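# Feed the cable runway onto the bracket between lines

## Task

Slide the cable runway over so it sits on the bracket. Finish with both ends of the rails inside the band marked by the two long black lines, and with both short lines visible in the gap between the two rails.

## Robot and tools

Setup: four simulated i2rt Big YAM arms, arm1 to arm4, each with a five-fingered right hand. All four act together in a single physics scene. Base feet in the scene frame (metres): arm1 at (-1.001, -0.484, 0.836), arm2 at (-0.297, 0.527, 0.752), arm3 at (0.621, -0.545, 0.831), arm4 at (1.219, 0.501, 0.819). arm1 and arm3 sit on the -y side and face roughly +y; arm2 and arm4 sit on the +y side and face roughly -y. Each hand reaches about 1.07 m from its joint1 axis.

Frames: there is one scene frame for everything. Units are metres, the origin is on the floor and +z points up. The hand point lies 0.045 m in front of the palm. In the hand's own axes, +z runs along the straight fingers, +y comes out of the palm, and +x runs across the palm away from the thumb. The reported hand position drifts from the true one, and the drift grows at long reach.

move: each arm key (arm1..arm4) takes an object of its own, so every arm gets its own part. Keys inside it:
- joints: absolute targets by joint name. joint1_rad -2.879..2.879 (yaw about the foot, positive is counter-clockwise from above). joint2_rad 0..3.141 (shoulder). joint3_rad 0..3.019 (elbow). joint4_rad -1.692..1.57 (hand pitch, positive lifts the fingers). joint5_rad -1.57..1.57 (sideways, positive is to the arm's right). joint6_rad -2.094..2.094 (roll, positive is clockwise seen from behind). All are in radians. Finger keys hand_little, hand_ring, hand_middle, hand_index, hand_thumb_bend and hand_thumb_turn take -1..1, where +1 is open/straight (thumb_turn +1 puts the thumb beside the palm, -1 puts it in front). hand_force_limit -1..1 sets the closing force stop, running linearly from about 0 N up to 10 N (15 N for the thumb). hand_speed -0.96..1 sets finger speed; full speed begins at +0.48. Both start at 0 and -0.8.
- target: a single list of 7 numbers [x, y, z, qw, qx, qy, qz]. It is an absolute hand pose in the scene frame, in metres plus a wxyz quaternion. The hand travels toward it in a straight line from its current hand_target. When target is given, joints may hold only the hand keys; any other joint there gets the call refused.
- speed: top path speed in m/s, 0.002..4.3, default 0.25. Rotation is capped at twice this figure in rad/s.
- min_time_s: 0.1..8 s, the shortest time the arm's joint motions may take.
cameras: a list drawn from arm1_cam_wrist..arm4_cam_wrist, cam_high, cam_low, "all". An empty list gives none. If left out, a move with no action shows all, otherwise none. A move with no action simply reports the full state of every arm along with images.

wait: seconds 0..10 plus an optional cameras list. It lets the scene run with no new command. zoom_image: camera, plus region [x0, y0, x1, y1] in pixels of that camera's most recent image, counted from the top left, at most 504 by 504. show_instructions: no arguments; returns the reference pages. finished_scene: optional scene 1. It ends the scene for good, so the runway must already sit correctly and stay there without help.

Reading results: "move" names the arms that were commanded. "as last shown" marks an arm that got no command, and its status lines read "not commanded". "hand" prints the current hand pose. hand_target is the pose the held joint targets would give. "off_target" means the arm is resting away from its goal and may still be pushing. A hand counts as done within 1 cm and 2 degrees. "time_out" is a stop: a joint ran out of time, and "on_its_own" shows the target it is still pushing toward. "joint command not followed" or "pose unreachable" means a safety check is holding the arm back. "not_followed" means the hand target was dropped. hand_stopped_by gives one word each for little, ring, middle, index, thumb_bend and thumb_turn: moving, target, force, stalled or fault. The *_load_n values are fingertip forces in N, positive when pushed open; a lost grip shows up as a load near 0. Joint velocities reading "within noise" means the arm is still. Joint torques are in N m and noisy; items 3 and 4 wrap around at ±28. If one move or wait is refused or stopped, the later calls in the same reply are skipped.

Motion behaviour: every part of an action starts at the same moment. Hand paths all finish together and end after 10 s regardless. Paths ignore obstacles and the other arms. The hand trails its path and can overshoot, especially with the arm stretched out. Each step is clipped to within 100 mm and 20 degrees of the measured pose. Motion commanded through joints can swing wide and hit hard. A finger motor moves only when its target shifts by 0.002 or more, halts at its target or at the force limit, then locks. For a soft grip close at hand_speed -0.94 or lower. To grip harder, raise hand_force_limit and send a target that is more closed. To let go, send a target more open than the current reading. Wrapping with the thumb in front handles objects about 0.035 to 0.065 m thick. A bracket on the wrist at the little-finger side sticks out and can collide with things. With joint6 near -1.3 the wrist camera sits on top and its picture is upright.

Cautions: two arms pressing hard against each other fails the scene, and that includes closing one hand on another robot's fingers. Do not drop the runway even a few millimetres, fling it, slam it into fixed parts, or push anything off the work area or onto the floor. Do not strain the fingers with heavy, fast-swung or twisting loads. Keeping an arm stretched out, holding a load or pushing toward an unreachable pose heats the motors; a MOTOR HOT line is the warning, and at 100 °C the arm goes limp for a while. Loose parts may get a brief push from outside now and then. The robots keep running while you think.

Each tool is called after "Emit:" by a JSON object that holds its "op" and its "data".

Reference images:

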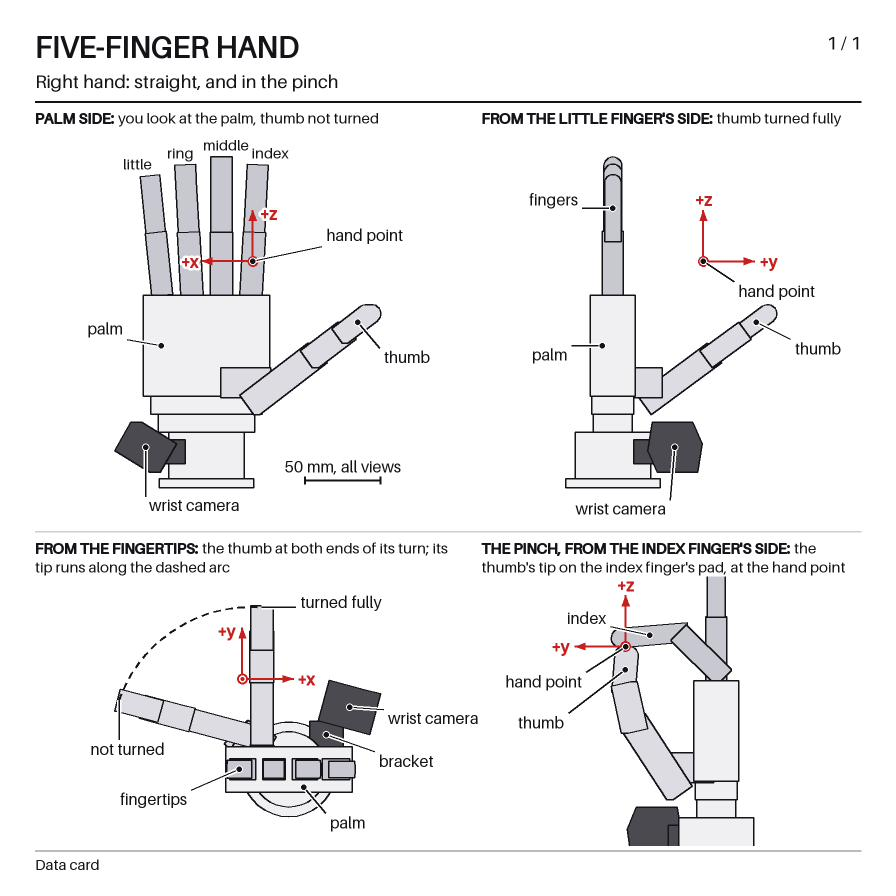

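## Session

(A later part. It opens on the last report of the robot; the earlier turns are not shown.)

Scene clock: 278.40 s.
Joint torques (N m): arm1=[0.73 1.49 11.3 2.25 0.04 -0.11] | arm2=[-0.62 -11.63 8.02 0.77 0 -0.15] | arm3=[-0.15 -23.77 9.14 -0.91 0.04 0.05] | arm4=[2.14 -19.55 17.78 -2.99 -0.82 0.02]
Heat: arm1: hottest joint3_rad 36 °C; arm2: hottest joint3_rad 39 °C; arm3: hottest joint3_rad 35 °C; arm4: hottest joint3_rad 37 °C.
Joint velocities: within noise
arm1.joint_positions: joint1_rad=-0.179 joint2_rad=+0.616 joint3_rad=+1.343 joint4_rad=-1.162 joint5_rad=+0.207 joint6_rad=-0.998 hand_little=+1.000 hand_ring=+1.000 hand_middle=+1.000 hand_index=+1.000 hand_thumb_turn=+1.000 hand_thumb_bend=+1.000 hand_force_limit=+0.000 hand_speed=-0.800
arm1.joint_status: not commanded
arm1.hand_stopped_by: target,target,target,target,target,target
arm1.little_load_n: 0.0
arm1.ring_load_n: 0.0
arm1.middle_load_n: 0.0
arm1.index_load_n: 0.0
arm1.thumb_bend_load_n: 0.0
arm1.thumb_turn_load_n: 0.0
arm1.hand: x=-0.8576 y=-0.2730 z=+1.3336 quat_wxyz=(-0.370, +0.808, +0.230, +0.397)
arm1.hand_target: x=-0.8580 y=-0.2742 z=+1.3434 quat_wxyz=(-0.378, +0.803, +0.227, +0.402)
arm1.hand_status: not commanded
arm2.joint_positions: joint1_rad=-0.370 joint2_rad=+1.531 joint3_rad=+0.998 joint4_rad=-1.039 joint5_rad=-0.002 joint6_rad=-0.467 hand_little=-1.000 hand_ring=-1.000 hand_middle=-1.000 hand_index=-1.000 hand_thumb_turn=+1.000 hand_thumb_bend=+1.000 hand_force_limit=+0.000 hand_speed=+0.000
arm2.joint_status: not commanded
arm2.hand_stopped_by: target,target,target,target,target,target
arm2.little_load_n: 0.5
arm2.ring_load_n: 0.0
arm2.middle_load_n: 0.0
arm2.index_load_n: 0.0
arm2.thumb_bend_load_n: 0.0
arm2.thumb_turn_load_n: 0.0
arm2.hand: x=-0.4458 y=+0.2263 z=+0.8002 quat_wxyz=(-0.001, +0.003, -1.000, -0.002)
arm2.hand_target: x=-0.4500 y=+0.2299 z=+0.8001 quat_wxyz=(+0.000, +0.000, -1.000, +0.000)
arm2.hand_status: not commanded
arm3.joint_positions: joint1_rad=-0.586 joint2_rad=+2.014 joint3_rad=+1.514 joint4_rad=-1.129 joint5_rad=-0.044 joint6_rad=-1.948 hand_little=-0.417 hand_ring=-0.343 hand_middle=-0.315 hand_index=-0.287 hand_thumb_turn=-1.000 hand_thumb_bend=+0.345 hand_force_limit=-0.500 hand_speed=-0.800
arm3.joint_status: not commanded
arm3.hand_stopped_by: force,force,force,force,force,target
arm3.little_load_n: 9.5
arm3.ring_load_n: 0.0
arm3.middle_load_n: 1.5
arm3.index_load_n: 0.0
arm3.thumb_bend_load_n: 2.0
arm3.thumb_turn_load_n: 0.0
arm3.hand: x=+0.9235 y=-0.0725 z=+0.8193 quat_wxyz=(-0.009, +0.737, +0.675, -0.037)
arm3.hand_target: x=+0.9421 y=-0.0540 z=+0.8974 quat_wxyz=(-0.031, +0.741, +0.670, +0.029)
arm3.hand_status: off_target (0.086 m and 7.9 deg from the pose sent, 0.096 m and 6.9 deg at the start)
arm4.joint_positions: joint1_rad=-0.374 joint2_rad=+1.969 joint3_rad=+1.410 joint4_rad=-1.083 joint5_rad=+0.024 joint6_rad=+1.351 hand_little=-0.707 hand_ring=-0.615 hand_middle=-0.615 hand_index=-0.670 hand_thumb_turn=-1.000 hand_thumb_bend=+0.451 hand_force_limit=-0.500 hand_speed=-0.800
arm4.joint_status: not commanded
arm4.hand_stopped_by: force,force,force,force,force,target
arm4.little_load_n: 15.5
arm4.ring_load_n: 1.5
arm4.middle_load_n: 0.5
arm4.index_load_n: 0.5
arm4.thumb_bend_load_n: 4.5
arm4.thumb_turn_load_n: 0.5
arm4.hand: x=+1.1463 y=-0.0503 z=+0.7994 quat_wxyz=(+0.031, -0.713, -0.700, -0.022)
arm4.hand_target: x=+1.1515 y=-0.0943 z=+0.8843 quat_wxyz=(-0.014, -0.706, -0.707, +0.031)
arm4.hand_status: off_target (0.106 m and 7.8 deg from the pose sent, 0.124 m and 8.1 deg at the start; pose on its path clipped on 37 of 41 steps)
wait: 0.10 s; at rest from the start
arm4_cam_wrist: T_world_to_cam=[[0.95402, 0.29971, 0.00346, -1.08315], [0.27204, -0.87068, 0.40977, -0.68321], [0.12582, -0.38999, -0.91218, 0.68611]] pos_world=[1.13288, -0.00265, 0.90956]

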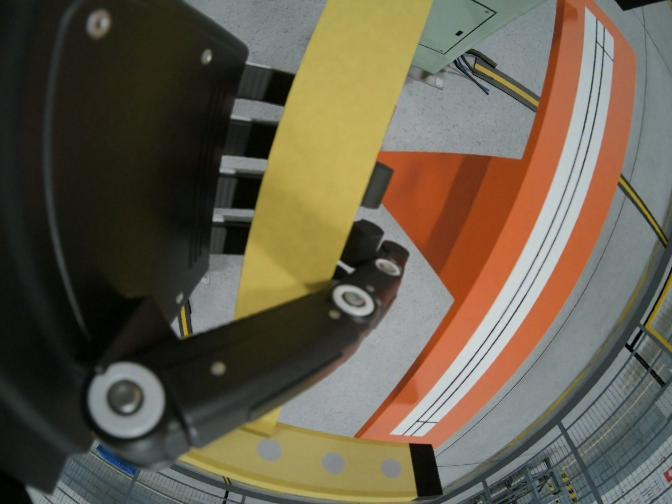

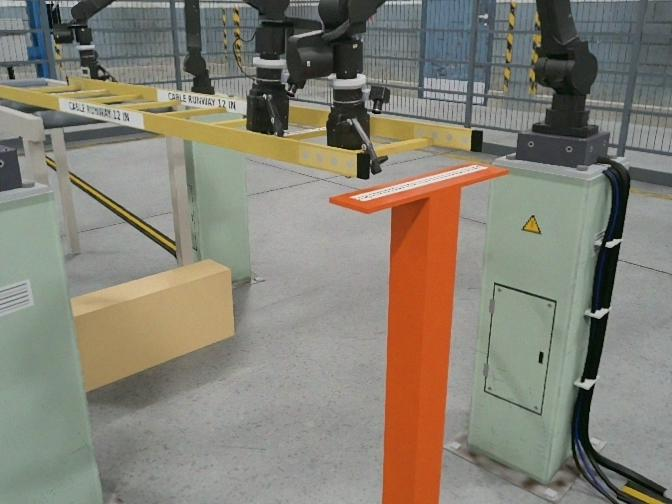

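Emit:
{"op": "move", "data": {"arm3": {"target": [0.946, -0.080, 0.897, -0.0315, 0.7409, 0.6703, 0.0285], "speed": 0.7}, "arm4": {"target": [1.1555, -0.118, 0.884, 0.0127, 0.7064, 0.7064, -0.030], "speed": 0.7}, "cameras": ["arm4_cam_wrist", "cam_low"]}}

Emit:
{"op": "zoom_image", "data": {"camera": "arm4_cam_wrist", "region": [372, 394, 512, 504]}}

Emit:
{"op": "zoom_image", "data": {"camera": "arm4_cam_wrist", "region": [552, 0, 672, 120]}}

Scene clock: 290.03 s.
Joint torques (N m): arm1=[0.85 1.61 11.19 2.22 0.02 -0.09] | arm2=[-1.2 -12.16 8.16 0.57 -0.02 -0.2] | arm3=[-0.85 -23.06 7.76 -0.32 0 0] | arm4=[2.32 -19.19 16.88 -3.14 -0.81 0.05]
Heat: arm1: hottest joint3_rad 36 °C; arm2: hottest joint3_rad 39 °C; arm3: hottest joint3_rad 35 °C; arm4: hottest joint3_rad 38 °C.
move: arm3 off_target; arm4 off_target
Joint velocities: within noise
arm1, arm2: as last shown
arm2.little_load_n: 0.0
arm3.joint_positions: joint1_rad=-0.611 joint2_rad=+1.955 joint3_rad=+1.437 joint4_rad=-1.109 joint5_rad=-0.045 joint6_rad=-1.972 hand_little=-0.417 hand_ring=-0.343 hand_middle=-0.315 hand_index=-0.287 hand_thumb_turn=-1.000 hand_thumb_bend=+0.345 hand_force_limit=-0.500 hand_speed=-0.800
arm3.joint_status: not commanded
arm3.hand_stopped_by: force,force,force,force,force,target
arm3.little_load_n: 12.0
arm3.ring_load_n: 0.0
arm3.middle_load_n: 1.5
arm3.index_load_n: 0.0
arm3.thumb_bend_load_n: 2.0
arm3.thumb_turn_load_n: 0.0
arm3.hand: x=+0.9260 y=-0.0980 z=+0.8256 quat_wxyz=(-0.011, +0.737, +0.675, -0.036)
arm3.hand_target: x=+0.9443 y=-0.0830 z=+0.8947 quat_wxyz=(-0.031, +0.741, +0.670, +0.029)
arm3.hand_status: off_target (0.076 m and 7.8 deg from the pose sent, 0.081 m and 7.9 deg at the start)
arm4.joint_positions: joint1_rad=-0.360 joint2_rad=+1.998 joint3_rad=+1.486 joint4_rad=-1.099 joint5_rad=+0.025 joint6_rad=+1.365 hand_little=-0.707 hand_ring=-0.615 hand_middle=-0.615 hand_index=-0.670 hand_thumb_turn=-1.000 hand_thumb_bend=+0.451 hand_force_limit=-0.500 hand_speed=-0.800
arm4.joint_status: not commanded
arm4.hand_stopped_by: force,force,force,force,force,target
arm4.little_load_n: 13.5
arm4.ring_load_n: 1.0
arm4.middle_load_n: 0.0
arm4.index_load_n: 0.5
arm4.thumb_bend_load_n: 4.5
arm4.thumb_turn_load_n: 0.5
arm4.hand: x=+1.1475 y=-0.0782 z=+0.8089 quat_wxyz=(+0.023, -0.714, -0.700, -0.008)
arm4.hand_target: x=+1.1565 y=-0.1126 z=+0.8833 quat_wxyz=(-0.014, -0.707, -0.707, +0.031)
arm4.hand_status: off_target (0.085 m and 6.1 deg from the pose sent, 0.109 m and 7.9 deg at the start; pose on its path clipped on 5 of 34 steps)
arm4_cam_wrist: T_world_to_cam=[[0.95378, 0.30014, -0.01459, -1.06103], [0.27649, -0.85754, 0.4338, -0.73514], [0.11769, -0.41779, -0.90089, 0.68172]] pos_world=[1.13502, -0.02713, 0.91758]

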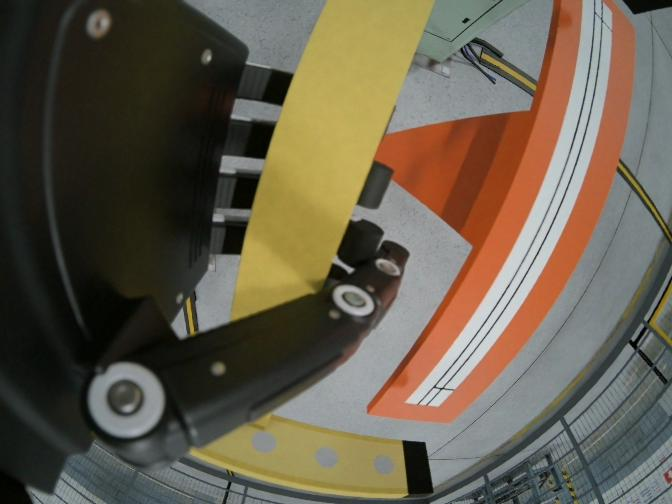

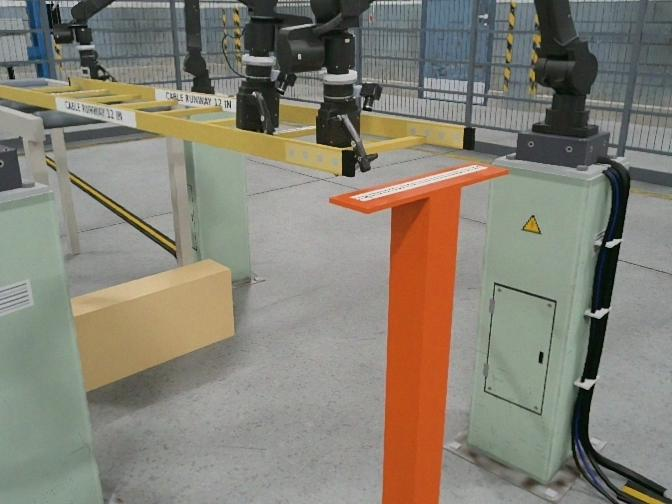

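Scaled by 3.600 from the camera's image (finer frame: 960x720).

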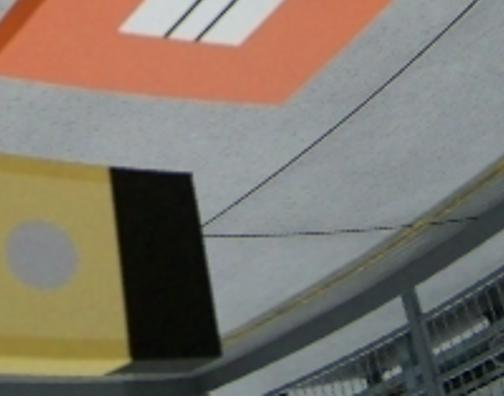

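Scaled by 4.200 from the camera's image (finer frame: 960x720).

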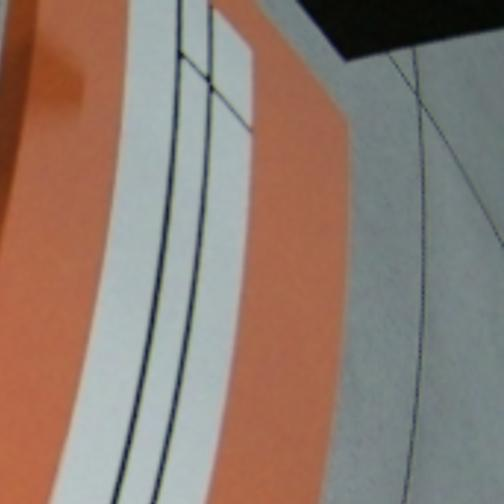

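Emit:
{"op": "zoom_image", "data": {"camera": "arm4_cam_wrist", "region": [380, 350, 500, 460]}}

Scaled by 4.200 from the camera's image (finer frame: 960x720).

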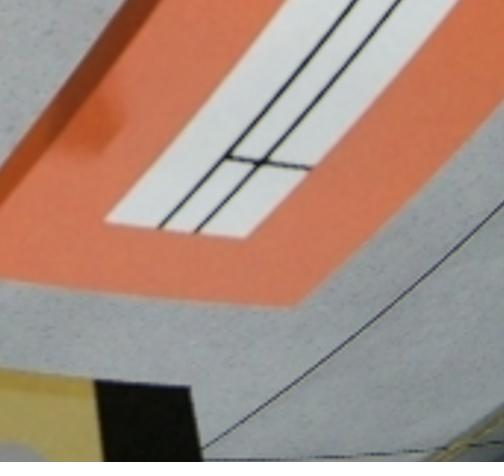

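Emit:
{"op": "move", "data": {"arm3": {"target": [0.954, -0.062, 0.885, -0.0315, 0.7409, 0.6703, 0.0285], "speed": 0.6}, "arm4": {"target": [1.166, -0.094, 0.868, 0.0127, 0.7064, 0.7064, -0.030], "speed": 0.6}, "cameras": ["arm4_cam_wrist", "cam_low"]}}

Emit:
{"op": "zoom_image", "data": {"camera": "arm4_cam_wrist", "region": [380, 370, 500, 480]}}

Emit:
{"op": "zoom_image", "data": {"camera": "arm4_cam_wrist", "region": [552, 0, 672, 120]}}

Scene clock: 296.00 s.
Joint torques (N m): arm1=[0.79 1.55 11.32 2.25 0.04 -0.1] | arm2=[-1.03 -12.28 8.16 0.4 -0.02 -0.24] | arm3=[-0.56 -20.01 11.28 -0.5 0.03 0.07] | arm4=[2.84 -21.48 9.77 -1.81 -0.96 0.05]
Heat: arm1: hottest joint3_rad 36 °C; arm2: hottest joint3_rad 38 °C; arm3: hottest joint3_rad 35 °C; arm4: hottest joint3_rad 39 °C.
move: arm3 off_target; arm4 off_target
Joint velocities: within noise
arm1, arm2: as last shown
arm3.joint_positions: joint1_rad=-0.611 joint2_rad=+1.969 joint3_rad=+1.438 joint4_rad=-1.103 joint5_rad=-0.045 joint6_rad=-1.973 hand_little=-0.417 hand_ring=-0.343 hand_middle=-0.315 hand_index=-0.287 hand_thumb_turn=-1.000 hand_thumb_bend=+0.345 hand_force_limit=-0.500 hand_speed=-0.800
arm3.joint_status: not commanded
arm3.hand_stopped_by: force,force,force,force,force,target
arm3.little_load_n: 11.5
arm3.ring_load_n: 0.0
arm3.middle_load_n: 1.5
arm3.index_load_n: 0.0
arm3.thumb_bend_load_n: 2.0
arm3.thumb_turn_load_n: 0.0
arm3.hand: x=+0.9260 y=-0.0980 z=+0.8185 quat_wxyz=(-0.009, +0.737, +0.675, -0.039)
arm3.hand_target: x=+0.9514 y=-0.0668 z=+0.8858 quat_wxyz=(-0.031, +0.741, +0.670, +0.029)
arm3.hand_status: off_target (0.081 m and 8.2 deg from the pose sent, 0.075 m and 7.8 deg at the start)
arm4.joint_positions: joint1_rad=-0.358 joint2_rad=+1.998 joint3_rad=+1.462 joint4_rad=-1.059 joint5_rad=+0.030 joint6_rad=+1.373 hand_little=-0.707 hand_ring=-0.615 hand_middle=-0.615 hand_index=-0.670 hand_thumb_turn=-1.000 hand_thumb_bend=+0.451 hand_force_limit=-0.500 hand_speed=-0.800
arm4.joint_status: not commanded
arm4.hand_stopped_by: force,force,force,force,force,target
arm4.little_load_n: 12.5
arm4.ring_load_n: 0.5
arm4.middle_load_n: 0.5
arm4.index_load_n: 3.0
arm4.thumb_bend_load_n: 4.5
arm4.thumb_turn_load_n: 0.5
arm4.hand: x=+1.1477 y=-0.0785 z=+0.8011 quat_wxyz=(+0.021, -0.716, -0.698, +0.000)
arm4.hand_target: x=+1.1659 y=-0.0922 z=+0.8647 quat_wxyz=(-0.013, -0.706, -0.707, +0.030)
arm4.hand_status: off_target (0.071 m and 5.3 deg from the pose sent, 0.064 m and 6.1 deg at the start)
arm4_cam_wrist: T_world_to_cam=[[0.95525, 0.29458, -0.02692, -1.05344], [0.27543, -0.85255, 0.44417, -0.73874], [0.10789, -0.43171, -0.89554, 0.68039]] pos_world=[1.13635, -0.02576, 0.90908]

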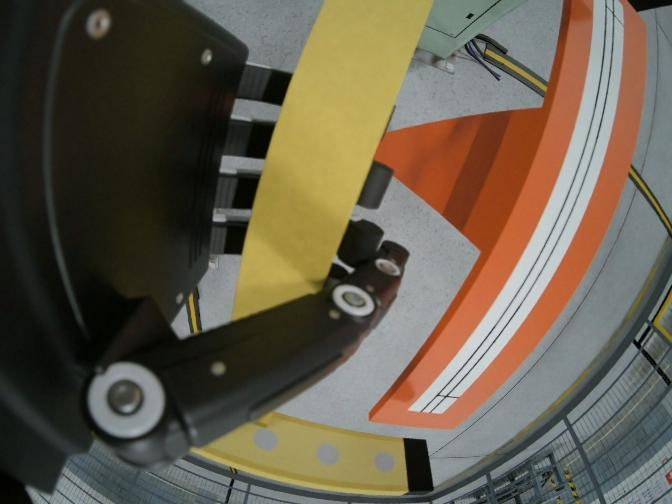

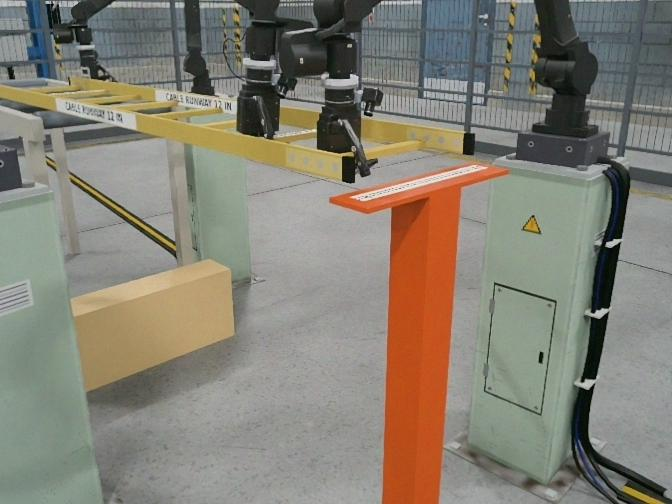

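Scaled by 4.200 from the camera's image (finer frame: 960x720).

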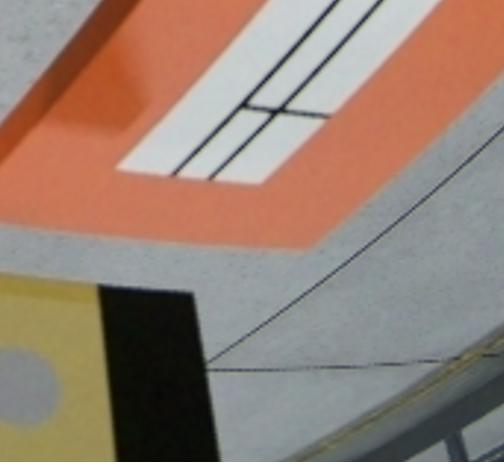

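Scaled by 4.200 from the camera's image (finer frame: 960x720).

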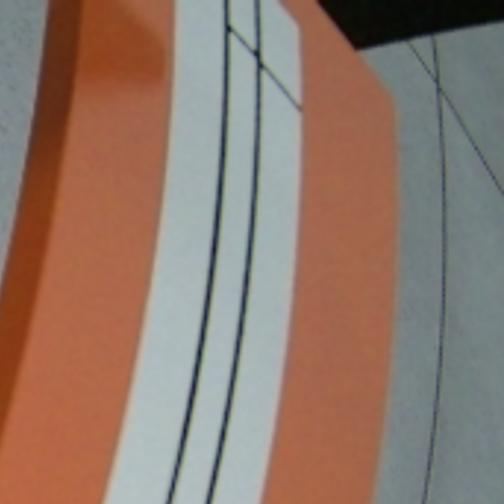

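Emit:
{"op": "move", "data": {"arm3": {"target": [0.954, -0.040, 0.885, -0.0315, 0.7409, 0.6703, 0.0285], "speed": 0.6}, "arm4": {"target": [1.166, -0.068, 0.868, 0.0127, 0.7064, 0.7064, -0.030], "speed": 0.6}, "cameras": ["arm4_cam_wrist"]}}

Emit:
{"op": "zoom_image", "data": {"camera": "arm4_cam_wrist", "region": [380, 370, 500, 480]}}

Emit:
{"op": "zoom_image", "data": {"camera": "arm4_cam_wrist", "region": [552, 0, 672, 120]}}

Scene clock: 298.83 s.
Joint torques (N m): arm1=[0.91 1.44 11.17 2.3 0.06 -0.1] | arm2=[-0.85 -12.4 8.05 0.64 -0.06 -0.19] | arm3=[0.91 -20.78 12.66 -0.77 0.23 0.25] | arm4=[1.08 -21.6 10.03 -2.1 -0.27 -0.13]
Heat: arm1: hottest joint3_rad 36 °C; arm2: hottest joint3_rad 38 °C; arm3: hottest joint3_rad 36 °C; arm4: hottest joint3_rad 39 °C.
move: arm3 off_target; arm4 off_target
Joint velocities: within noise
arm1, arm2: as last shown
arm1.ring_load_n: -0.5
arm3.joint_positions: joint1_rad=-0.611 joint2_rad=+2.015 joint3_rad=+1.483 joint4_rad=-1.122 joint5_rad=-0.052 joint6_rad=-1.973 hand_little=-0.417 hand_ring=-0.343 hand_middle=-0.315 hand_index=-0.287 hand_thumb_turn=-1.000 hand_thumb_bend=+0.345 hand_force_limit=-0.500 hand_speed=-0.800
arm3.joint_status: not commanded
arm3.hand_stopped_by: force,force,force,force,force,target
arm3.little_load_n: 7.5
arm3.ring_load_n: 0.0
arm3.middle_load_n: 1.5
arm3.index_load_n: 2.0
arm3.thumb_bend_load_n: 2.5
arm3.thumb_turn_load_n: 0.0
arm3.hand: x=+0.9290 y=-0.0889 z=+0.8086 quat_wxyz=(-0.010, +0.737, +0.674, -0.049)
arm3.hand_target: x=+0.9502 y=-0.0465 z=+0.8861 quat_wxyz=(-0.033, +0.741, +0.670, +0.029)
arm3.hand_status: off_target (0.094 m and 9.3 deg from the pose sent, 0.093 m and 8.2 deg at the start)
arm4.joint_positions: joint1_rad=-0.344 joint2_rad=+1.950 joint3_rad=+1.363 joint4_rad=-1.021 joint5_rad=+0.013 joint6_rad=+1.384 hand_little=-0.707 hand_ring=-0.615 hand_middle=-0.615 hand_index=-0.670 hand_thumb_turn=-1.000 hand_thumb_bend=+0.451 hand_force_limit=-0.500 hand_speed=-0.800
arm4.joint_status: not commanded
arm4.hand_stopped_by: force,force,force,force,force,target
arm4.little_load_n: 9.5
arm4.ring_load_n: 0.5
arm4.middle_load_n: 0.0
arm4.index_load_n: 0.0
arm4.thumb_bend_load_n: 4.5
arm4.thumb_turn_load_n: 0.5
arm4.hand: x=+1.1648 y=-0.0522 z=+0.7956 quat_wxyz=(+0.017, -0.715, -0.699, -0.010)
arm4.hand_target: x=+1.1666 y=-0.0663 z=+0.8639 quat_wxyz=(-0.013, -0.707, -0.707, +0.030)
arm4.hand_status: off_target (0.074 m and 5.8 deg from the pose sent, 0.070 m and 5.3 deg at the start)
arm4_cam_wrist: T_world_to_cam=[[0.95483, 0.2971, -0.00599, -1.0938], [0.26906, -0.8558, 0.44183, -0.70958], [0.12614, -0.42348, -0.89708, 0.6654]] pos_world=[1.15138, -0.0005, 0.90387]

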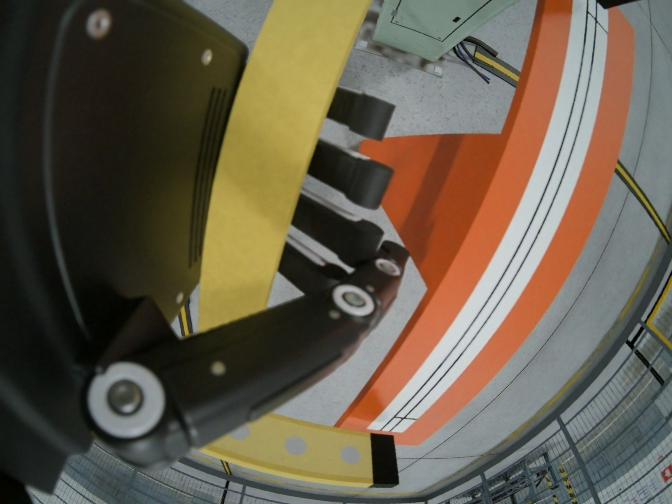

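Scaled by 4.200 from the camera's image (finer frame: 960x720).

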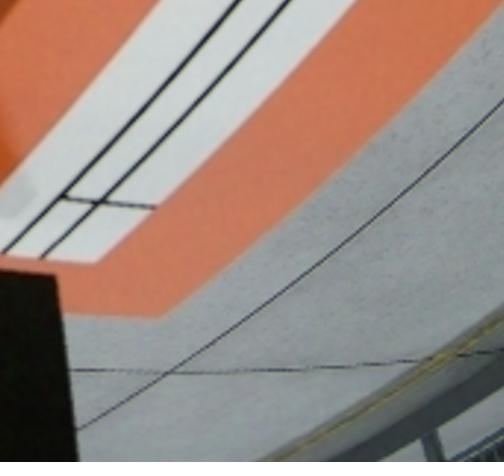

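Scaled by 4.200 from the camera's image (finer frame: 960x720).

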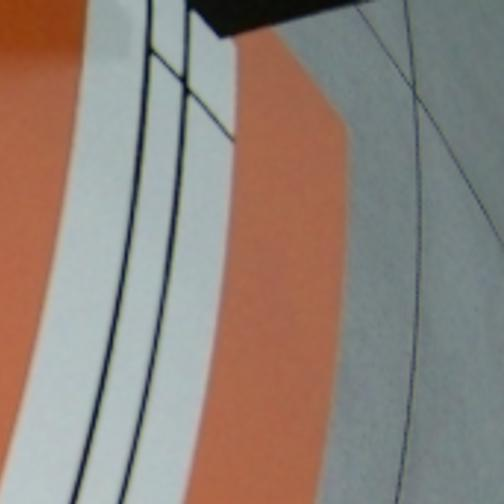

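Emit:
{"op": "move", "data": {"arm3": {"target": [0.959, -0.028, 0.885, -0.0315, 0.7409, 0.6703, 0.0285], "speed": 0.6}, "arm4": {"target": [1.169, -0.062, 0.868, 0.0127, 0.7064, 0.7064, -0.030], "speed": 0.6}, "cameras": ["arm4_cam_wrist"]}}

Emit:
{"op": "zoom_image", "data": {"camera": "arm4_cam_wrist", "region": [380, 370, 500, 480]}}

Emit:
{"op": "zoom_image", "data": {"camera": "arm4_cam_wrist", "region": [552, 0, 672, 120]}}

Scene clock: 305.93 s.
Joint torques (N m): arm1=[0.91 1.67 11.28 2.25 0.05 -0.11] | arm2=[-0.56 -12.34 7.99 0.66 0.03 -0.2] | arm3=[0.79 -20.72 13.01 -0.66 0.21 0.27] | arm4=[1.14 -21.42 10.36 -1.98 -0.25 -0.09]
Heat: arm1: hottest joint3_rad 36 °C; arm2: hottest joint3_rad 38 °C; arm3: hottest joint3_rad 38 °C; arm4: hottest joint3_rad 38 °C.
move: arm3 off_target; arm4 off_target
Joint velocities: within noise
arm1, arm2: as last shown
arm1.ring_load_n: 0.0
arm3.joint_positions: joint1_rad=-0.611 joint2_rad=+2.041 joint3_rad=+1.527 joint4_rad=-1.144 joint5_rad=-0.052 joint6_rad=-1.973 hand_little=-0.417 hand_ring=-0.343 hand_middle=-0.315 hand_index=-0.287 hand_thumb_turn=-1.000 hand_thumb_bend=+0.345 hand_force_limit=-0.500 hand_speed=-0.800
arm3.joint_status: not commanded
arm3.hand_stopped_by: force,force,force,force,force,target
arm3.little_load_n: 5.5
arm3.ring_load_n: 0.0
arm3.middle_load_n: 2.0
arm3.index_load_n: 4.0
arm3.thumb_bend_load_n: 2.0
arm3.thumb_turn_load_n: 0.0
arm3.hand: x=+0.9338 y=-0.0798 z=+0.8085 quat_wxyz=(-0.009, +0.737, +0.674, -0.051)
arm3.hand_target: x=+0.9550 y=-0.0350 z=+0.8866 quat_wxyz=(-0.033, +0.741, +0.670, +0.029)
arm3.hand_status: off_target (0.096 m and 9.5 deg from the pose sent, 0.102 m and 9.3 deg at the start)
arm4.joint_positions: joint1_rad=-0.341 joint2_rad=+1.934 joint3_rad=+1.336 joint4_rad=-1.017 joint5_rad=+0.012 joint6_rad=+1.384 hand_little=-0.707 hand_ring=-0.615 hand_middle=-0.615 hand_index=-0.670 hand_thumb_turn=-1.000 hand_thumb_bend=+0.451 hand_force_limit=-0.500 hand_speed=-0.800
arm4.joint_status: not commanded
arm4.hand_stopped_by: force,force,force,force,force,target
arm4.little_load_n: 10.0
arm4.ring_load_n: 0.0
arm4.middle_load_n: 0.0
arm4.index_load_n: 0.0
arm4.thumb_bend_load_n: 4.5
arm4.thumb_turn_load_n: 0.5
arm4.hand: x=+1.1685 y=-0.0427 z=+0.7948 quat_wxyz=(+0.019, -0.714, -0.700, -0.013)
arm4.hand_target: x=+1.1697 y=-0.0600 z=+0.8642 quat_wxyz=(-0.013, -0.707, -0.707, +0.030)
arm4.hand_status: off_target (0.076 m and 6.2 deg from the pose sent, 0.073 m and 5.8 deg at the start)
arm4_cam_wrist: T_world_to_cam=[[0.95406, 0.29962, -0.00145, -1.10266], [0.27028, -0.85851, 0.4358, -0.69877], [0.12933, -0.41617, -0.90004, 0.66724]] pos_world=[1.15457, 0.00817, 0.90346]

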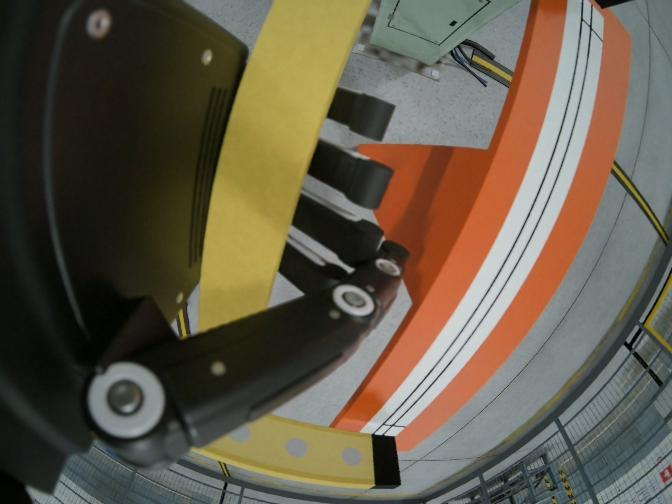

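Scaled by 4.200 from the camera's image (finer frame: 960x720).

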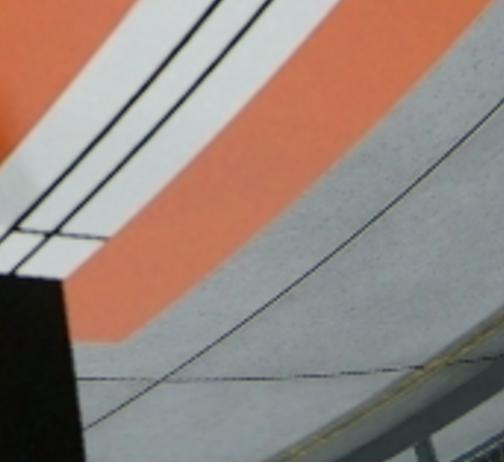

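Scaled by 4.200 from the camera's image (finer frame: 960x720).

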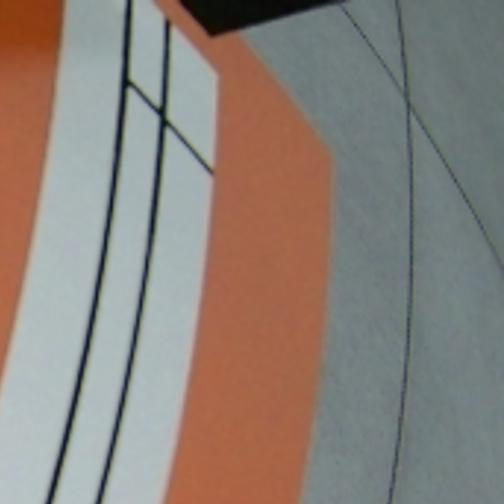

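Emit:
{"op": "move", "data": {"arm3": {"target": [0.950, -0.069, 0.885, -0.0315, 0.7409, 0.6703, 0.0285], "speed": 0.6}, "arm4": {"target": [1.166, -0.074, 0.866, 0.0127, 0.7064, 0.7064, -0.030], "speed": 0.6}, "cameras": ["arm4_cam_wrist"]}}

Emit:
{"op": "zoom_image", "data": {"camera": "arm4_cam_wrist", "region": [380, 370, 500, 480]}}

Emit:
{"op": "zoom_image", "data": {"camera": "arm4_cam_wrist", "region": [552, 0, 672, 120]}}

Scene clock: 311.90 s.
Joint torques (N m): arm1=[0.91 1.79 11.29 2.21 0.05 -0.11] | arm2=[-0.85 -12.16 8.09 0.73 -0.03 -0.25] | arm3=[-0.26 -24.06 7.43 -0.5 0.32 0.08] | arm4=[1.03 -19.6 13.72 -2.45 -0.35 -0.11]
Heat: arm1: hottest joint3_rad 36 °C; arm2: hottest joint3_rad 38 °C; arm3: hottest joint3_rad 38 °C; arm4: hottest joint3_rad 38 °C.
move: arm3 off_target; arm4 off_target
Joint velocities: within noise
arm1, arm2: as last shown
arm1.little_load_n: -0.5
arm2.index_load_n: 0.5
arm3.joint_positions: joint1_rad=-0.611 joint2_rad=+2.006 joint3_rad=+1.467 joint4_rad=-1.089 joint5_rad=-0.053 joint6_rad=-1.977 hand_little=-0.417 hand_ring=-0.343 hand_middle=-0.315 hand_index=-0.287 hand_thumb_turn=-1.000 hand_thumb_bend=+0.345 hand_force_limit=-0.500 hand_speed=-0.800
arm3.joint_status: not commanded
arm3.hand_stopped_by: force,force,force,force,force,target
arm3.little_load_n: 12.5
arm3.ring_load_n: 0.0
arm3.middle_load_n: 2.0
arm3.index_load_n: 0.0
arm3.thumb_bend_load_n: 2.0
arm3.thumb_turn_load_n: 0.0
arm3.hand: x=+0.9304 y=-0.0862 z=+0.8077 quat_wxyz=(-0.014, +0.736, +0.676, -0.037)
arm3.hand_target: x=+0.9484 y=-0.0719 z=+0.8816 quat_wxyz=(-0.031, +0.741, +0.670, +0.028)
arm3.hand_status: off_target (0.082 m and 7.8 deg from the pose sent, 0.079 m and 9.5 deg at the start)
arm4.joint_positions: joint1_rad=-0.341 joint2_rad=+1.934 joint3_rad=+1.334 joint4_rad=-1.017 joint5_rad=+0.015 joint6_rad=+1.384 hand_little=-0.707 hand_ring=-0.615 hand_middle=-0.615 hand_index=-0.670 hand_thumb_turn=-1.000 hand_thumb_bend=+0.451 hand_force_limit=-0.500 hand_speed=-0.800
arm4.joint_status: not commanded
arm4.hand_stopped_by: force,force,force,force,force,target
arm4.little_load_n: 7.5
arm4.ring_load_n: 0.0
arm4.middle_load_n: 0.5
arm4.index_load_n: 0.0
arm4.thumb_bend_load_n: 4.5
arm4.thumb_turn_load_n: 0.5
arm4.hand: x=+1.1680 y=-0.0418 z=+0.7941 quat_wxyz=(+0.021, -0.714, -0.700, -0.013)
arm4.hand_target: x=+1.1669 y=-0.0703 z=+0.8639 quat_wxyz=(-0.013, -0.707, -0.707, +0.031)
arm4.hand_status: off_target (0.079 m and 6.3 deg from the pose sent, 0.078 m and 6.3 deg at the start)
arm4_cam_wrist: T_world_to_cam=[[0.95403, 0.29969, -0.00329, -1.10106], [0.27146, -0.8594, 0.43329, -0.69707], [0.12702, -0.41427, -0.90125, 0.67069]] pos_world=[1.15448, 0.00876, 0.90287]

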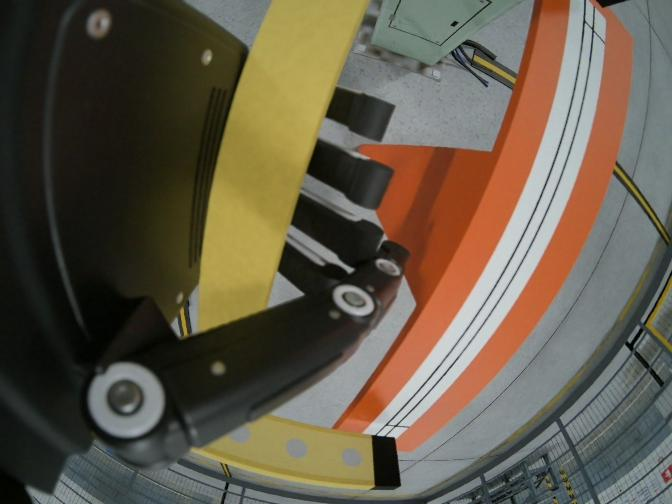

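Scaled by 4.200 from the camera's image (finer frame: 960x720).

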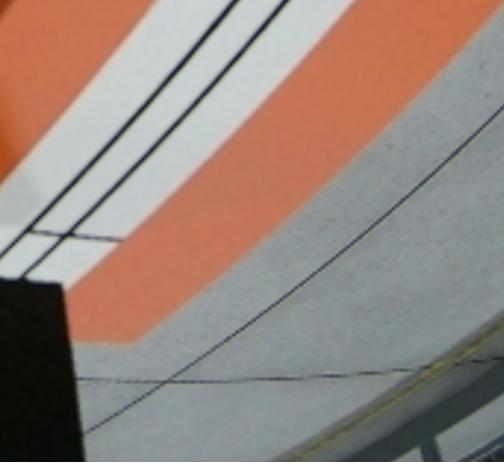

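Scaled by 4.200 from the camera's image (finer frame: 960x720).

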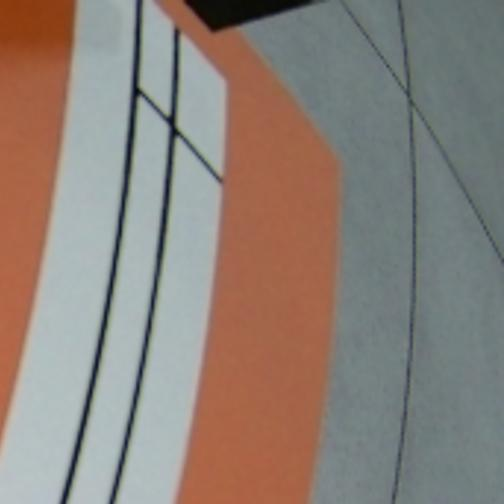

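Emit:
{"op": "move", "data": {"arm3": {"target": [0.951, -0.077, 0.885, -0.0315, 0.7409, 0.6703, 0.0285], "speed": 0.6}, "arm4": {"target": [1.168, -0.090, 0.866, 0.0127, 0.7064, 0.7064, -0.030], "speed": 0.6}, "cameras": ["arm4_cam_wrist"]}}

Emit:
{"op": "zoom_image", "data": {"camera": "arm4_cam_wrist", "region": [380, 370, 500, 480]}}

Emit:
{"op": "zoom_image", "data": {"camera": "arm4_cam_wrist", "region": [552, 0, 672, 120]}}

Scene clock: 317.60 s.
Joint torques (N m): arm1=[0.73 2.08 11.21 2.25 0.04 -0.1] | arm2=[-0.62 -11.99 8.08 0.61 -0.08 -0.18] | arm3=[-1.14 -23.53 7.65 -0.92 0.31 0.04] | arm4=[1.79 -18.02 16.38 -2.99 -0.38 -0.03]
Heat: arm1: hottest joint3_rad 37 °C; arm2: hottest joint3_rad 37 °C; arm3: hottest joint3_rad 38 °C; arm4: hottest joint3_rad 39 °C.
move: arm3 off_target; arm4 off_target
Joint velocities: within noise
arm1, arm2: as last shown
arm1.little_load_n: 0.0
arm2.index_load_n: 0.0
arm2.thumb_bend_load_n: -0.5
arm3.joint_positions: joint1_rad=-0.613 joint2_rad=+1.987 joint3_rad=+1.440 joint4_rad=-1.073 joint5_rad=-0.053 joint6_rad=-1.980 hand_little=-0.417 hand_ring=-0.343 hand_middle=-0.315 hand_index=-0.287 hand_thumb_turn=-1.000 hand_thumb_bend=+0.345 hand_force_limit=-0.500 hand_speed=-0.800
arm3.joint_status: not commanded
arm3.hand_stopped_by: force,force,force,force,force,target
arm3.little_load_n: 12.5
arm3.ring_load_n: 0.0
arm3.middle_load_n: 1.5
arm3.index_load_n: 0.0
arm3.thumb_bend_load_n: 2.5
arm3.thumb_turn_load_n: 0.0
arm3.hand: x=+0.9289 y=-0.0916 z=+0.8091 quat_wxyz=(-0.016, +0.736, +0.677, -0.033)
arm3.hand_target: x=+0.9493 y=-0.0799 z=+0.8816 quat_wxyz=(-0.031, +0.741, +0.670, +0.028)
arm3.hand_status: off_target (0.080 m and 7.4 deg from the pose sent, 0.081 m and 7.8 deg at the start)
arm4.joint_positions: joint1_rad=-0.341 joint2_rad=+1.940 joint3_rad=+1.355 joint4_rad=-1.023 joint5_rad=+0.015 joint6_rad=+1.385 hand_little=-0.707 hand_ring=-0.615 hand_middle=-0.615 hand_index=-0.670 hand_thumb_turn=-1.000 hand_thumb_bend=+0.451 hand_force_limit=-0.500 hand_speed=-0.800
arm4.joint_status: not commanded
arm4.hand_stopped_by: force,force,force,force,force,target
arm4.little_load_n: 7.5
arm4.ring_load_n: 0.0
arm4.middle_load_n: 0.5
arm4.index_load_n: 0.0
arm4.thumb_bend_load_n: 4.5
arm4.thumb_turn_load_n: 0.5
arm4.hand: x=+1.1664 y=-0.0492 z=+0.7973 quat_wxyz=(+0.019, -0.714, -0.700, -0.009)
arm4.hand_target: x=+1.1690 y=-0.0851 z=+0.8655 quat_wxyz=(-0.014, -0.707, -0.707, +0.031)
arm4.hand_status: off_target (0.080 m and 5.9 deg from the pose sent, 0.086 m and 6.3 deg at the start)
arm4_cam_wrist: T_world_to_cam=[[0.95443, 0.29833, -0.00788, -1.09412], [0.27126, -0.8562, 0.4397, -0.709], [0.12443, -0.4218, -0.89811, 0.67101]] pos_world=[1.15309, 0.00239, 0.90577]

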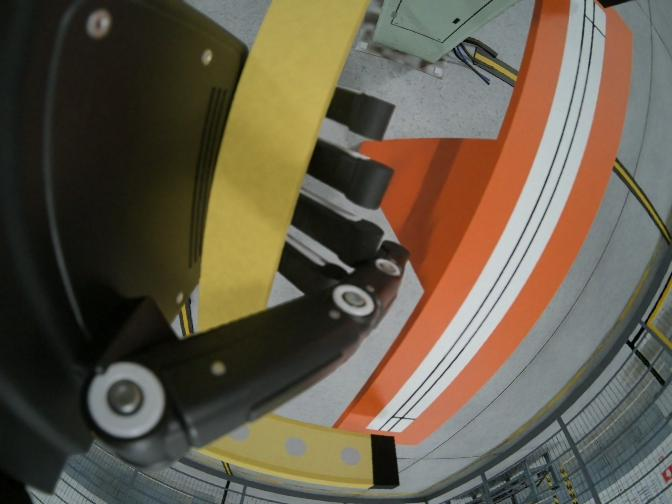

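Scaled by 4.200 from the camera's image (finer frame: 960x720).

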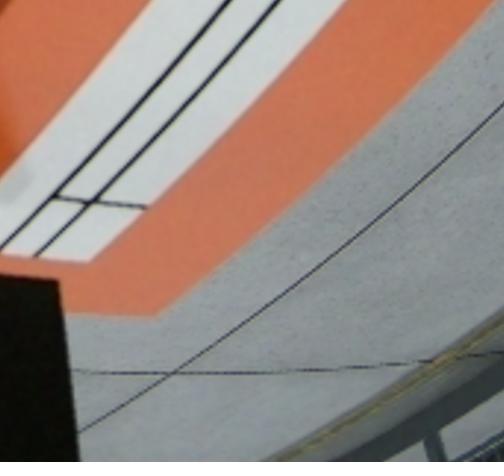

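Scaled by 4.200 from the camera's image (finer frame: 960x720).

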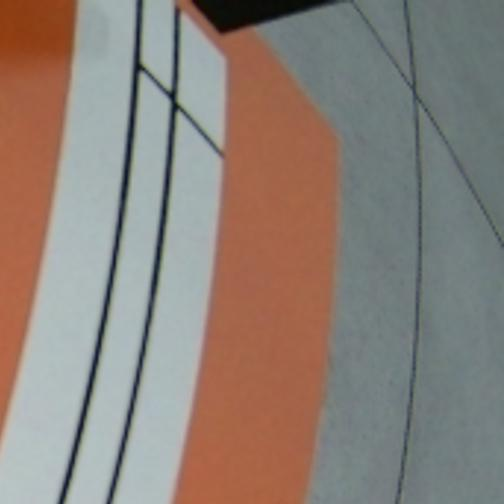

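Emit:
{"op": "move", "data": {"arm3": {"target": [0.9545, -0.079, 0.874, -0.0315, 0.7409, 0.6703, 0.0285], "speed": 0.6}, "arm4": {"target": [1.173, -0.086, 0.857, 0.0127, 0.7064, 0.7064, -0.030], "speed": 0.6}, "cameras": ["arm4_cam_wrist"]}}

Emit:
{"op": "zoom_image", "data": {"camera": "arm4_cam_wrist", "region": [380, 370, 500, 480]}}

Emit:
{"op": "zoom_image", "data": {"camera": "arm4_cam_wrist", "region": [552, 0, 672, 120]}}

Scene clock: 323.10 s.
Joint torques (N m): arm1=[1.03 1.67 11.21 2.18 0.04 -0.1] | arm2=[-0.56 -12.34 8.25 0.7 0.04 -0.17] | arm3=[-1.44 -22.77 7.39 -0.29 0.3 0.08] | arm4=[2.2 -18.08 14.41 -1.98 -0.39 0.01]
Heat: arm1: hottest joint3_rad 37 °C; arm2: hottest joint3_rad 37 °C; arm3: hottest joint3_rad 37 °C; arm4: hottest joint3_rad 39 °C.
move: arm3 off_target; arm4 off_target
Joint velocities: within noise
arm1, arm2: as last shown
arm2.thumb_bend_load_n: 0.0
arm3.joint_positions: joint1_rad=-0.616 joint2_rad=+1.984 joint3_rad=+1.433 joint4_rad=-1.062 joint5_rad=-0.053 joint6_rad=-1.989 hand_little=-0.417 hand_ring=-0.343 hand_middle=-0.315 hand_index=-0.287 hand_thumb_turn=-1.000 hand_thumb_bend=+0.345 hand_force_limit=-0.500 hand_speed=-0.800
arm3.joint_status: not commanded
arm3.hand_stopped_by: force,force,force,force,force,target
arm3.little_load_n: 12.5
arm3.ring_load_n: 0.0
arm3.middle_load_n: 2.0
arm3.index_load_n: 0.0
arm3.thumb_bend_load_n: 2.5
arm3.thumb_turn_load_n: 0.0
arm3.hand: x=+0.9303 y=-0.0918 z=+0.8080 quat_wxyz=(-0.017, +0.733, +0.679, -0.030)
arm3.hand_target: x=+0.9531 y=-0.0814 z=+0.8718 quat_wxyz=(-0.031, +0.741, +0.670, +0.029)
arm3.hand_status: off_target (0.071 m and 7.1 deg from the pose sent, 0.071 m and 7.4 deg at the start)
arm4.joint_positions: joint1_rad=-0.339 joint2_rad=+1.942 joint3_rad=+1.355 joint4_rad=-1.023 joint5_rad=+0.015 joint6_rad=+1.388 hand_little=-0.707 hand_ring=-0.615 hand_middle=-0.615 hand_index=-0.670 hand_thumb_turn=-1.000 hand_thumb_bend=+0.451 hand_force_limit=-0.500 hand_speed=-0.800
arm4.joint_status: not commanded
arm4.hand_stopped_by: force,force,force,force,force,target
arm4.little_load_n: 7.5
arm4.ring_load_n: 0.0
arm4.middle_load_n: 0.0
arm4.index_load_n: 0.0
arm4.thumb_bend_load_n: 4.5
arm4.thumb_turn_load_n: 0.5
arm4.hand: x=+1.1672 y=-0.0491 z=+0.7963 quat_wxyz=(+0.019, -0.715, -0.699, -0.010)
arm4.hand_target: x=+1.1738 y=-0.0822 z=+0.8567 quat_wxyz=(-0.013, -0.707, -0.707, +0.030)
arm4.hand_status: off_target (0.071 m and 6.0 deg from the pose sent, 0.070 m and 5.9 deg at the start)
arm4_cam_wrist: T_world_to_cam=[[0.95466, 0.2976, -0.00699, -1.09602], [0.27043, -0.85721, 0.43824, -0.70666], [0.12443, -0.42026, -0.89883, 0.6707]] pos_world=[1.15398, 0.00228, 0.90487]

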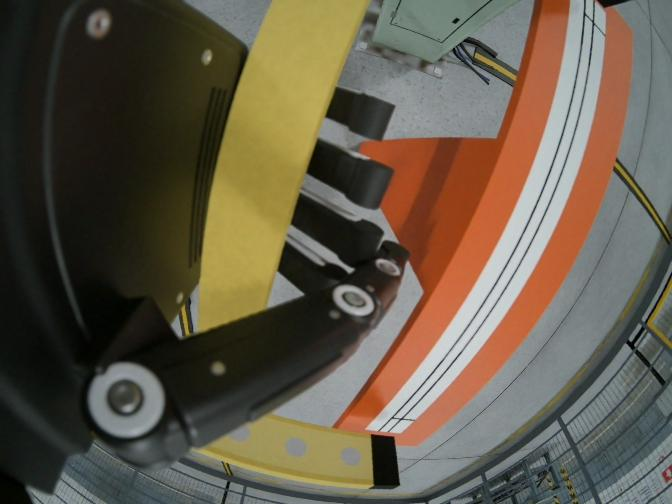

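Scaled by 4.200 from the camera's image (finer frame: 960x720).

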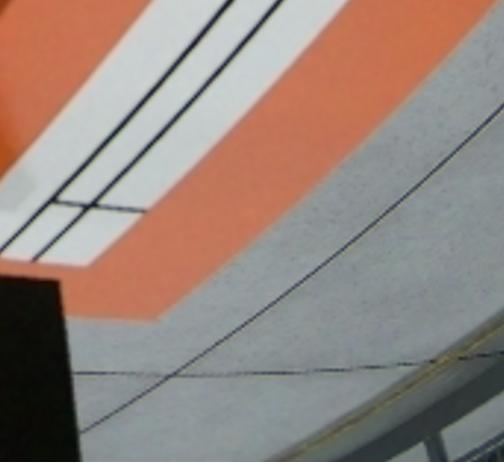

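Scaled by 4.200 from the camera's image (finer frame: 960x720).

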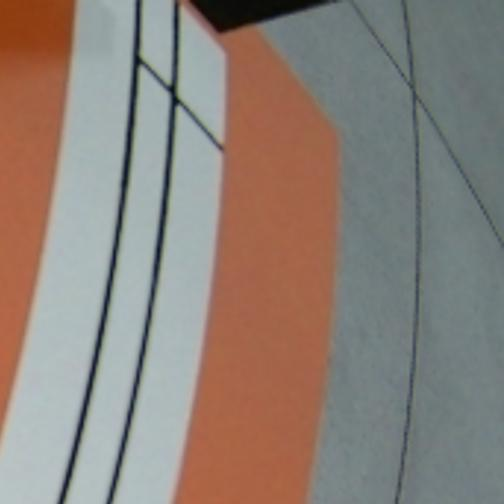

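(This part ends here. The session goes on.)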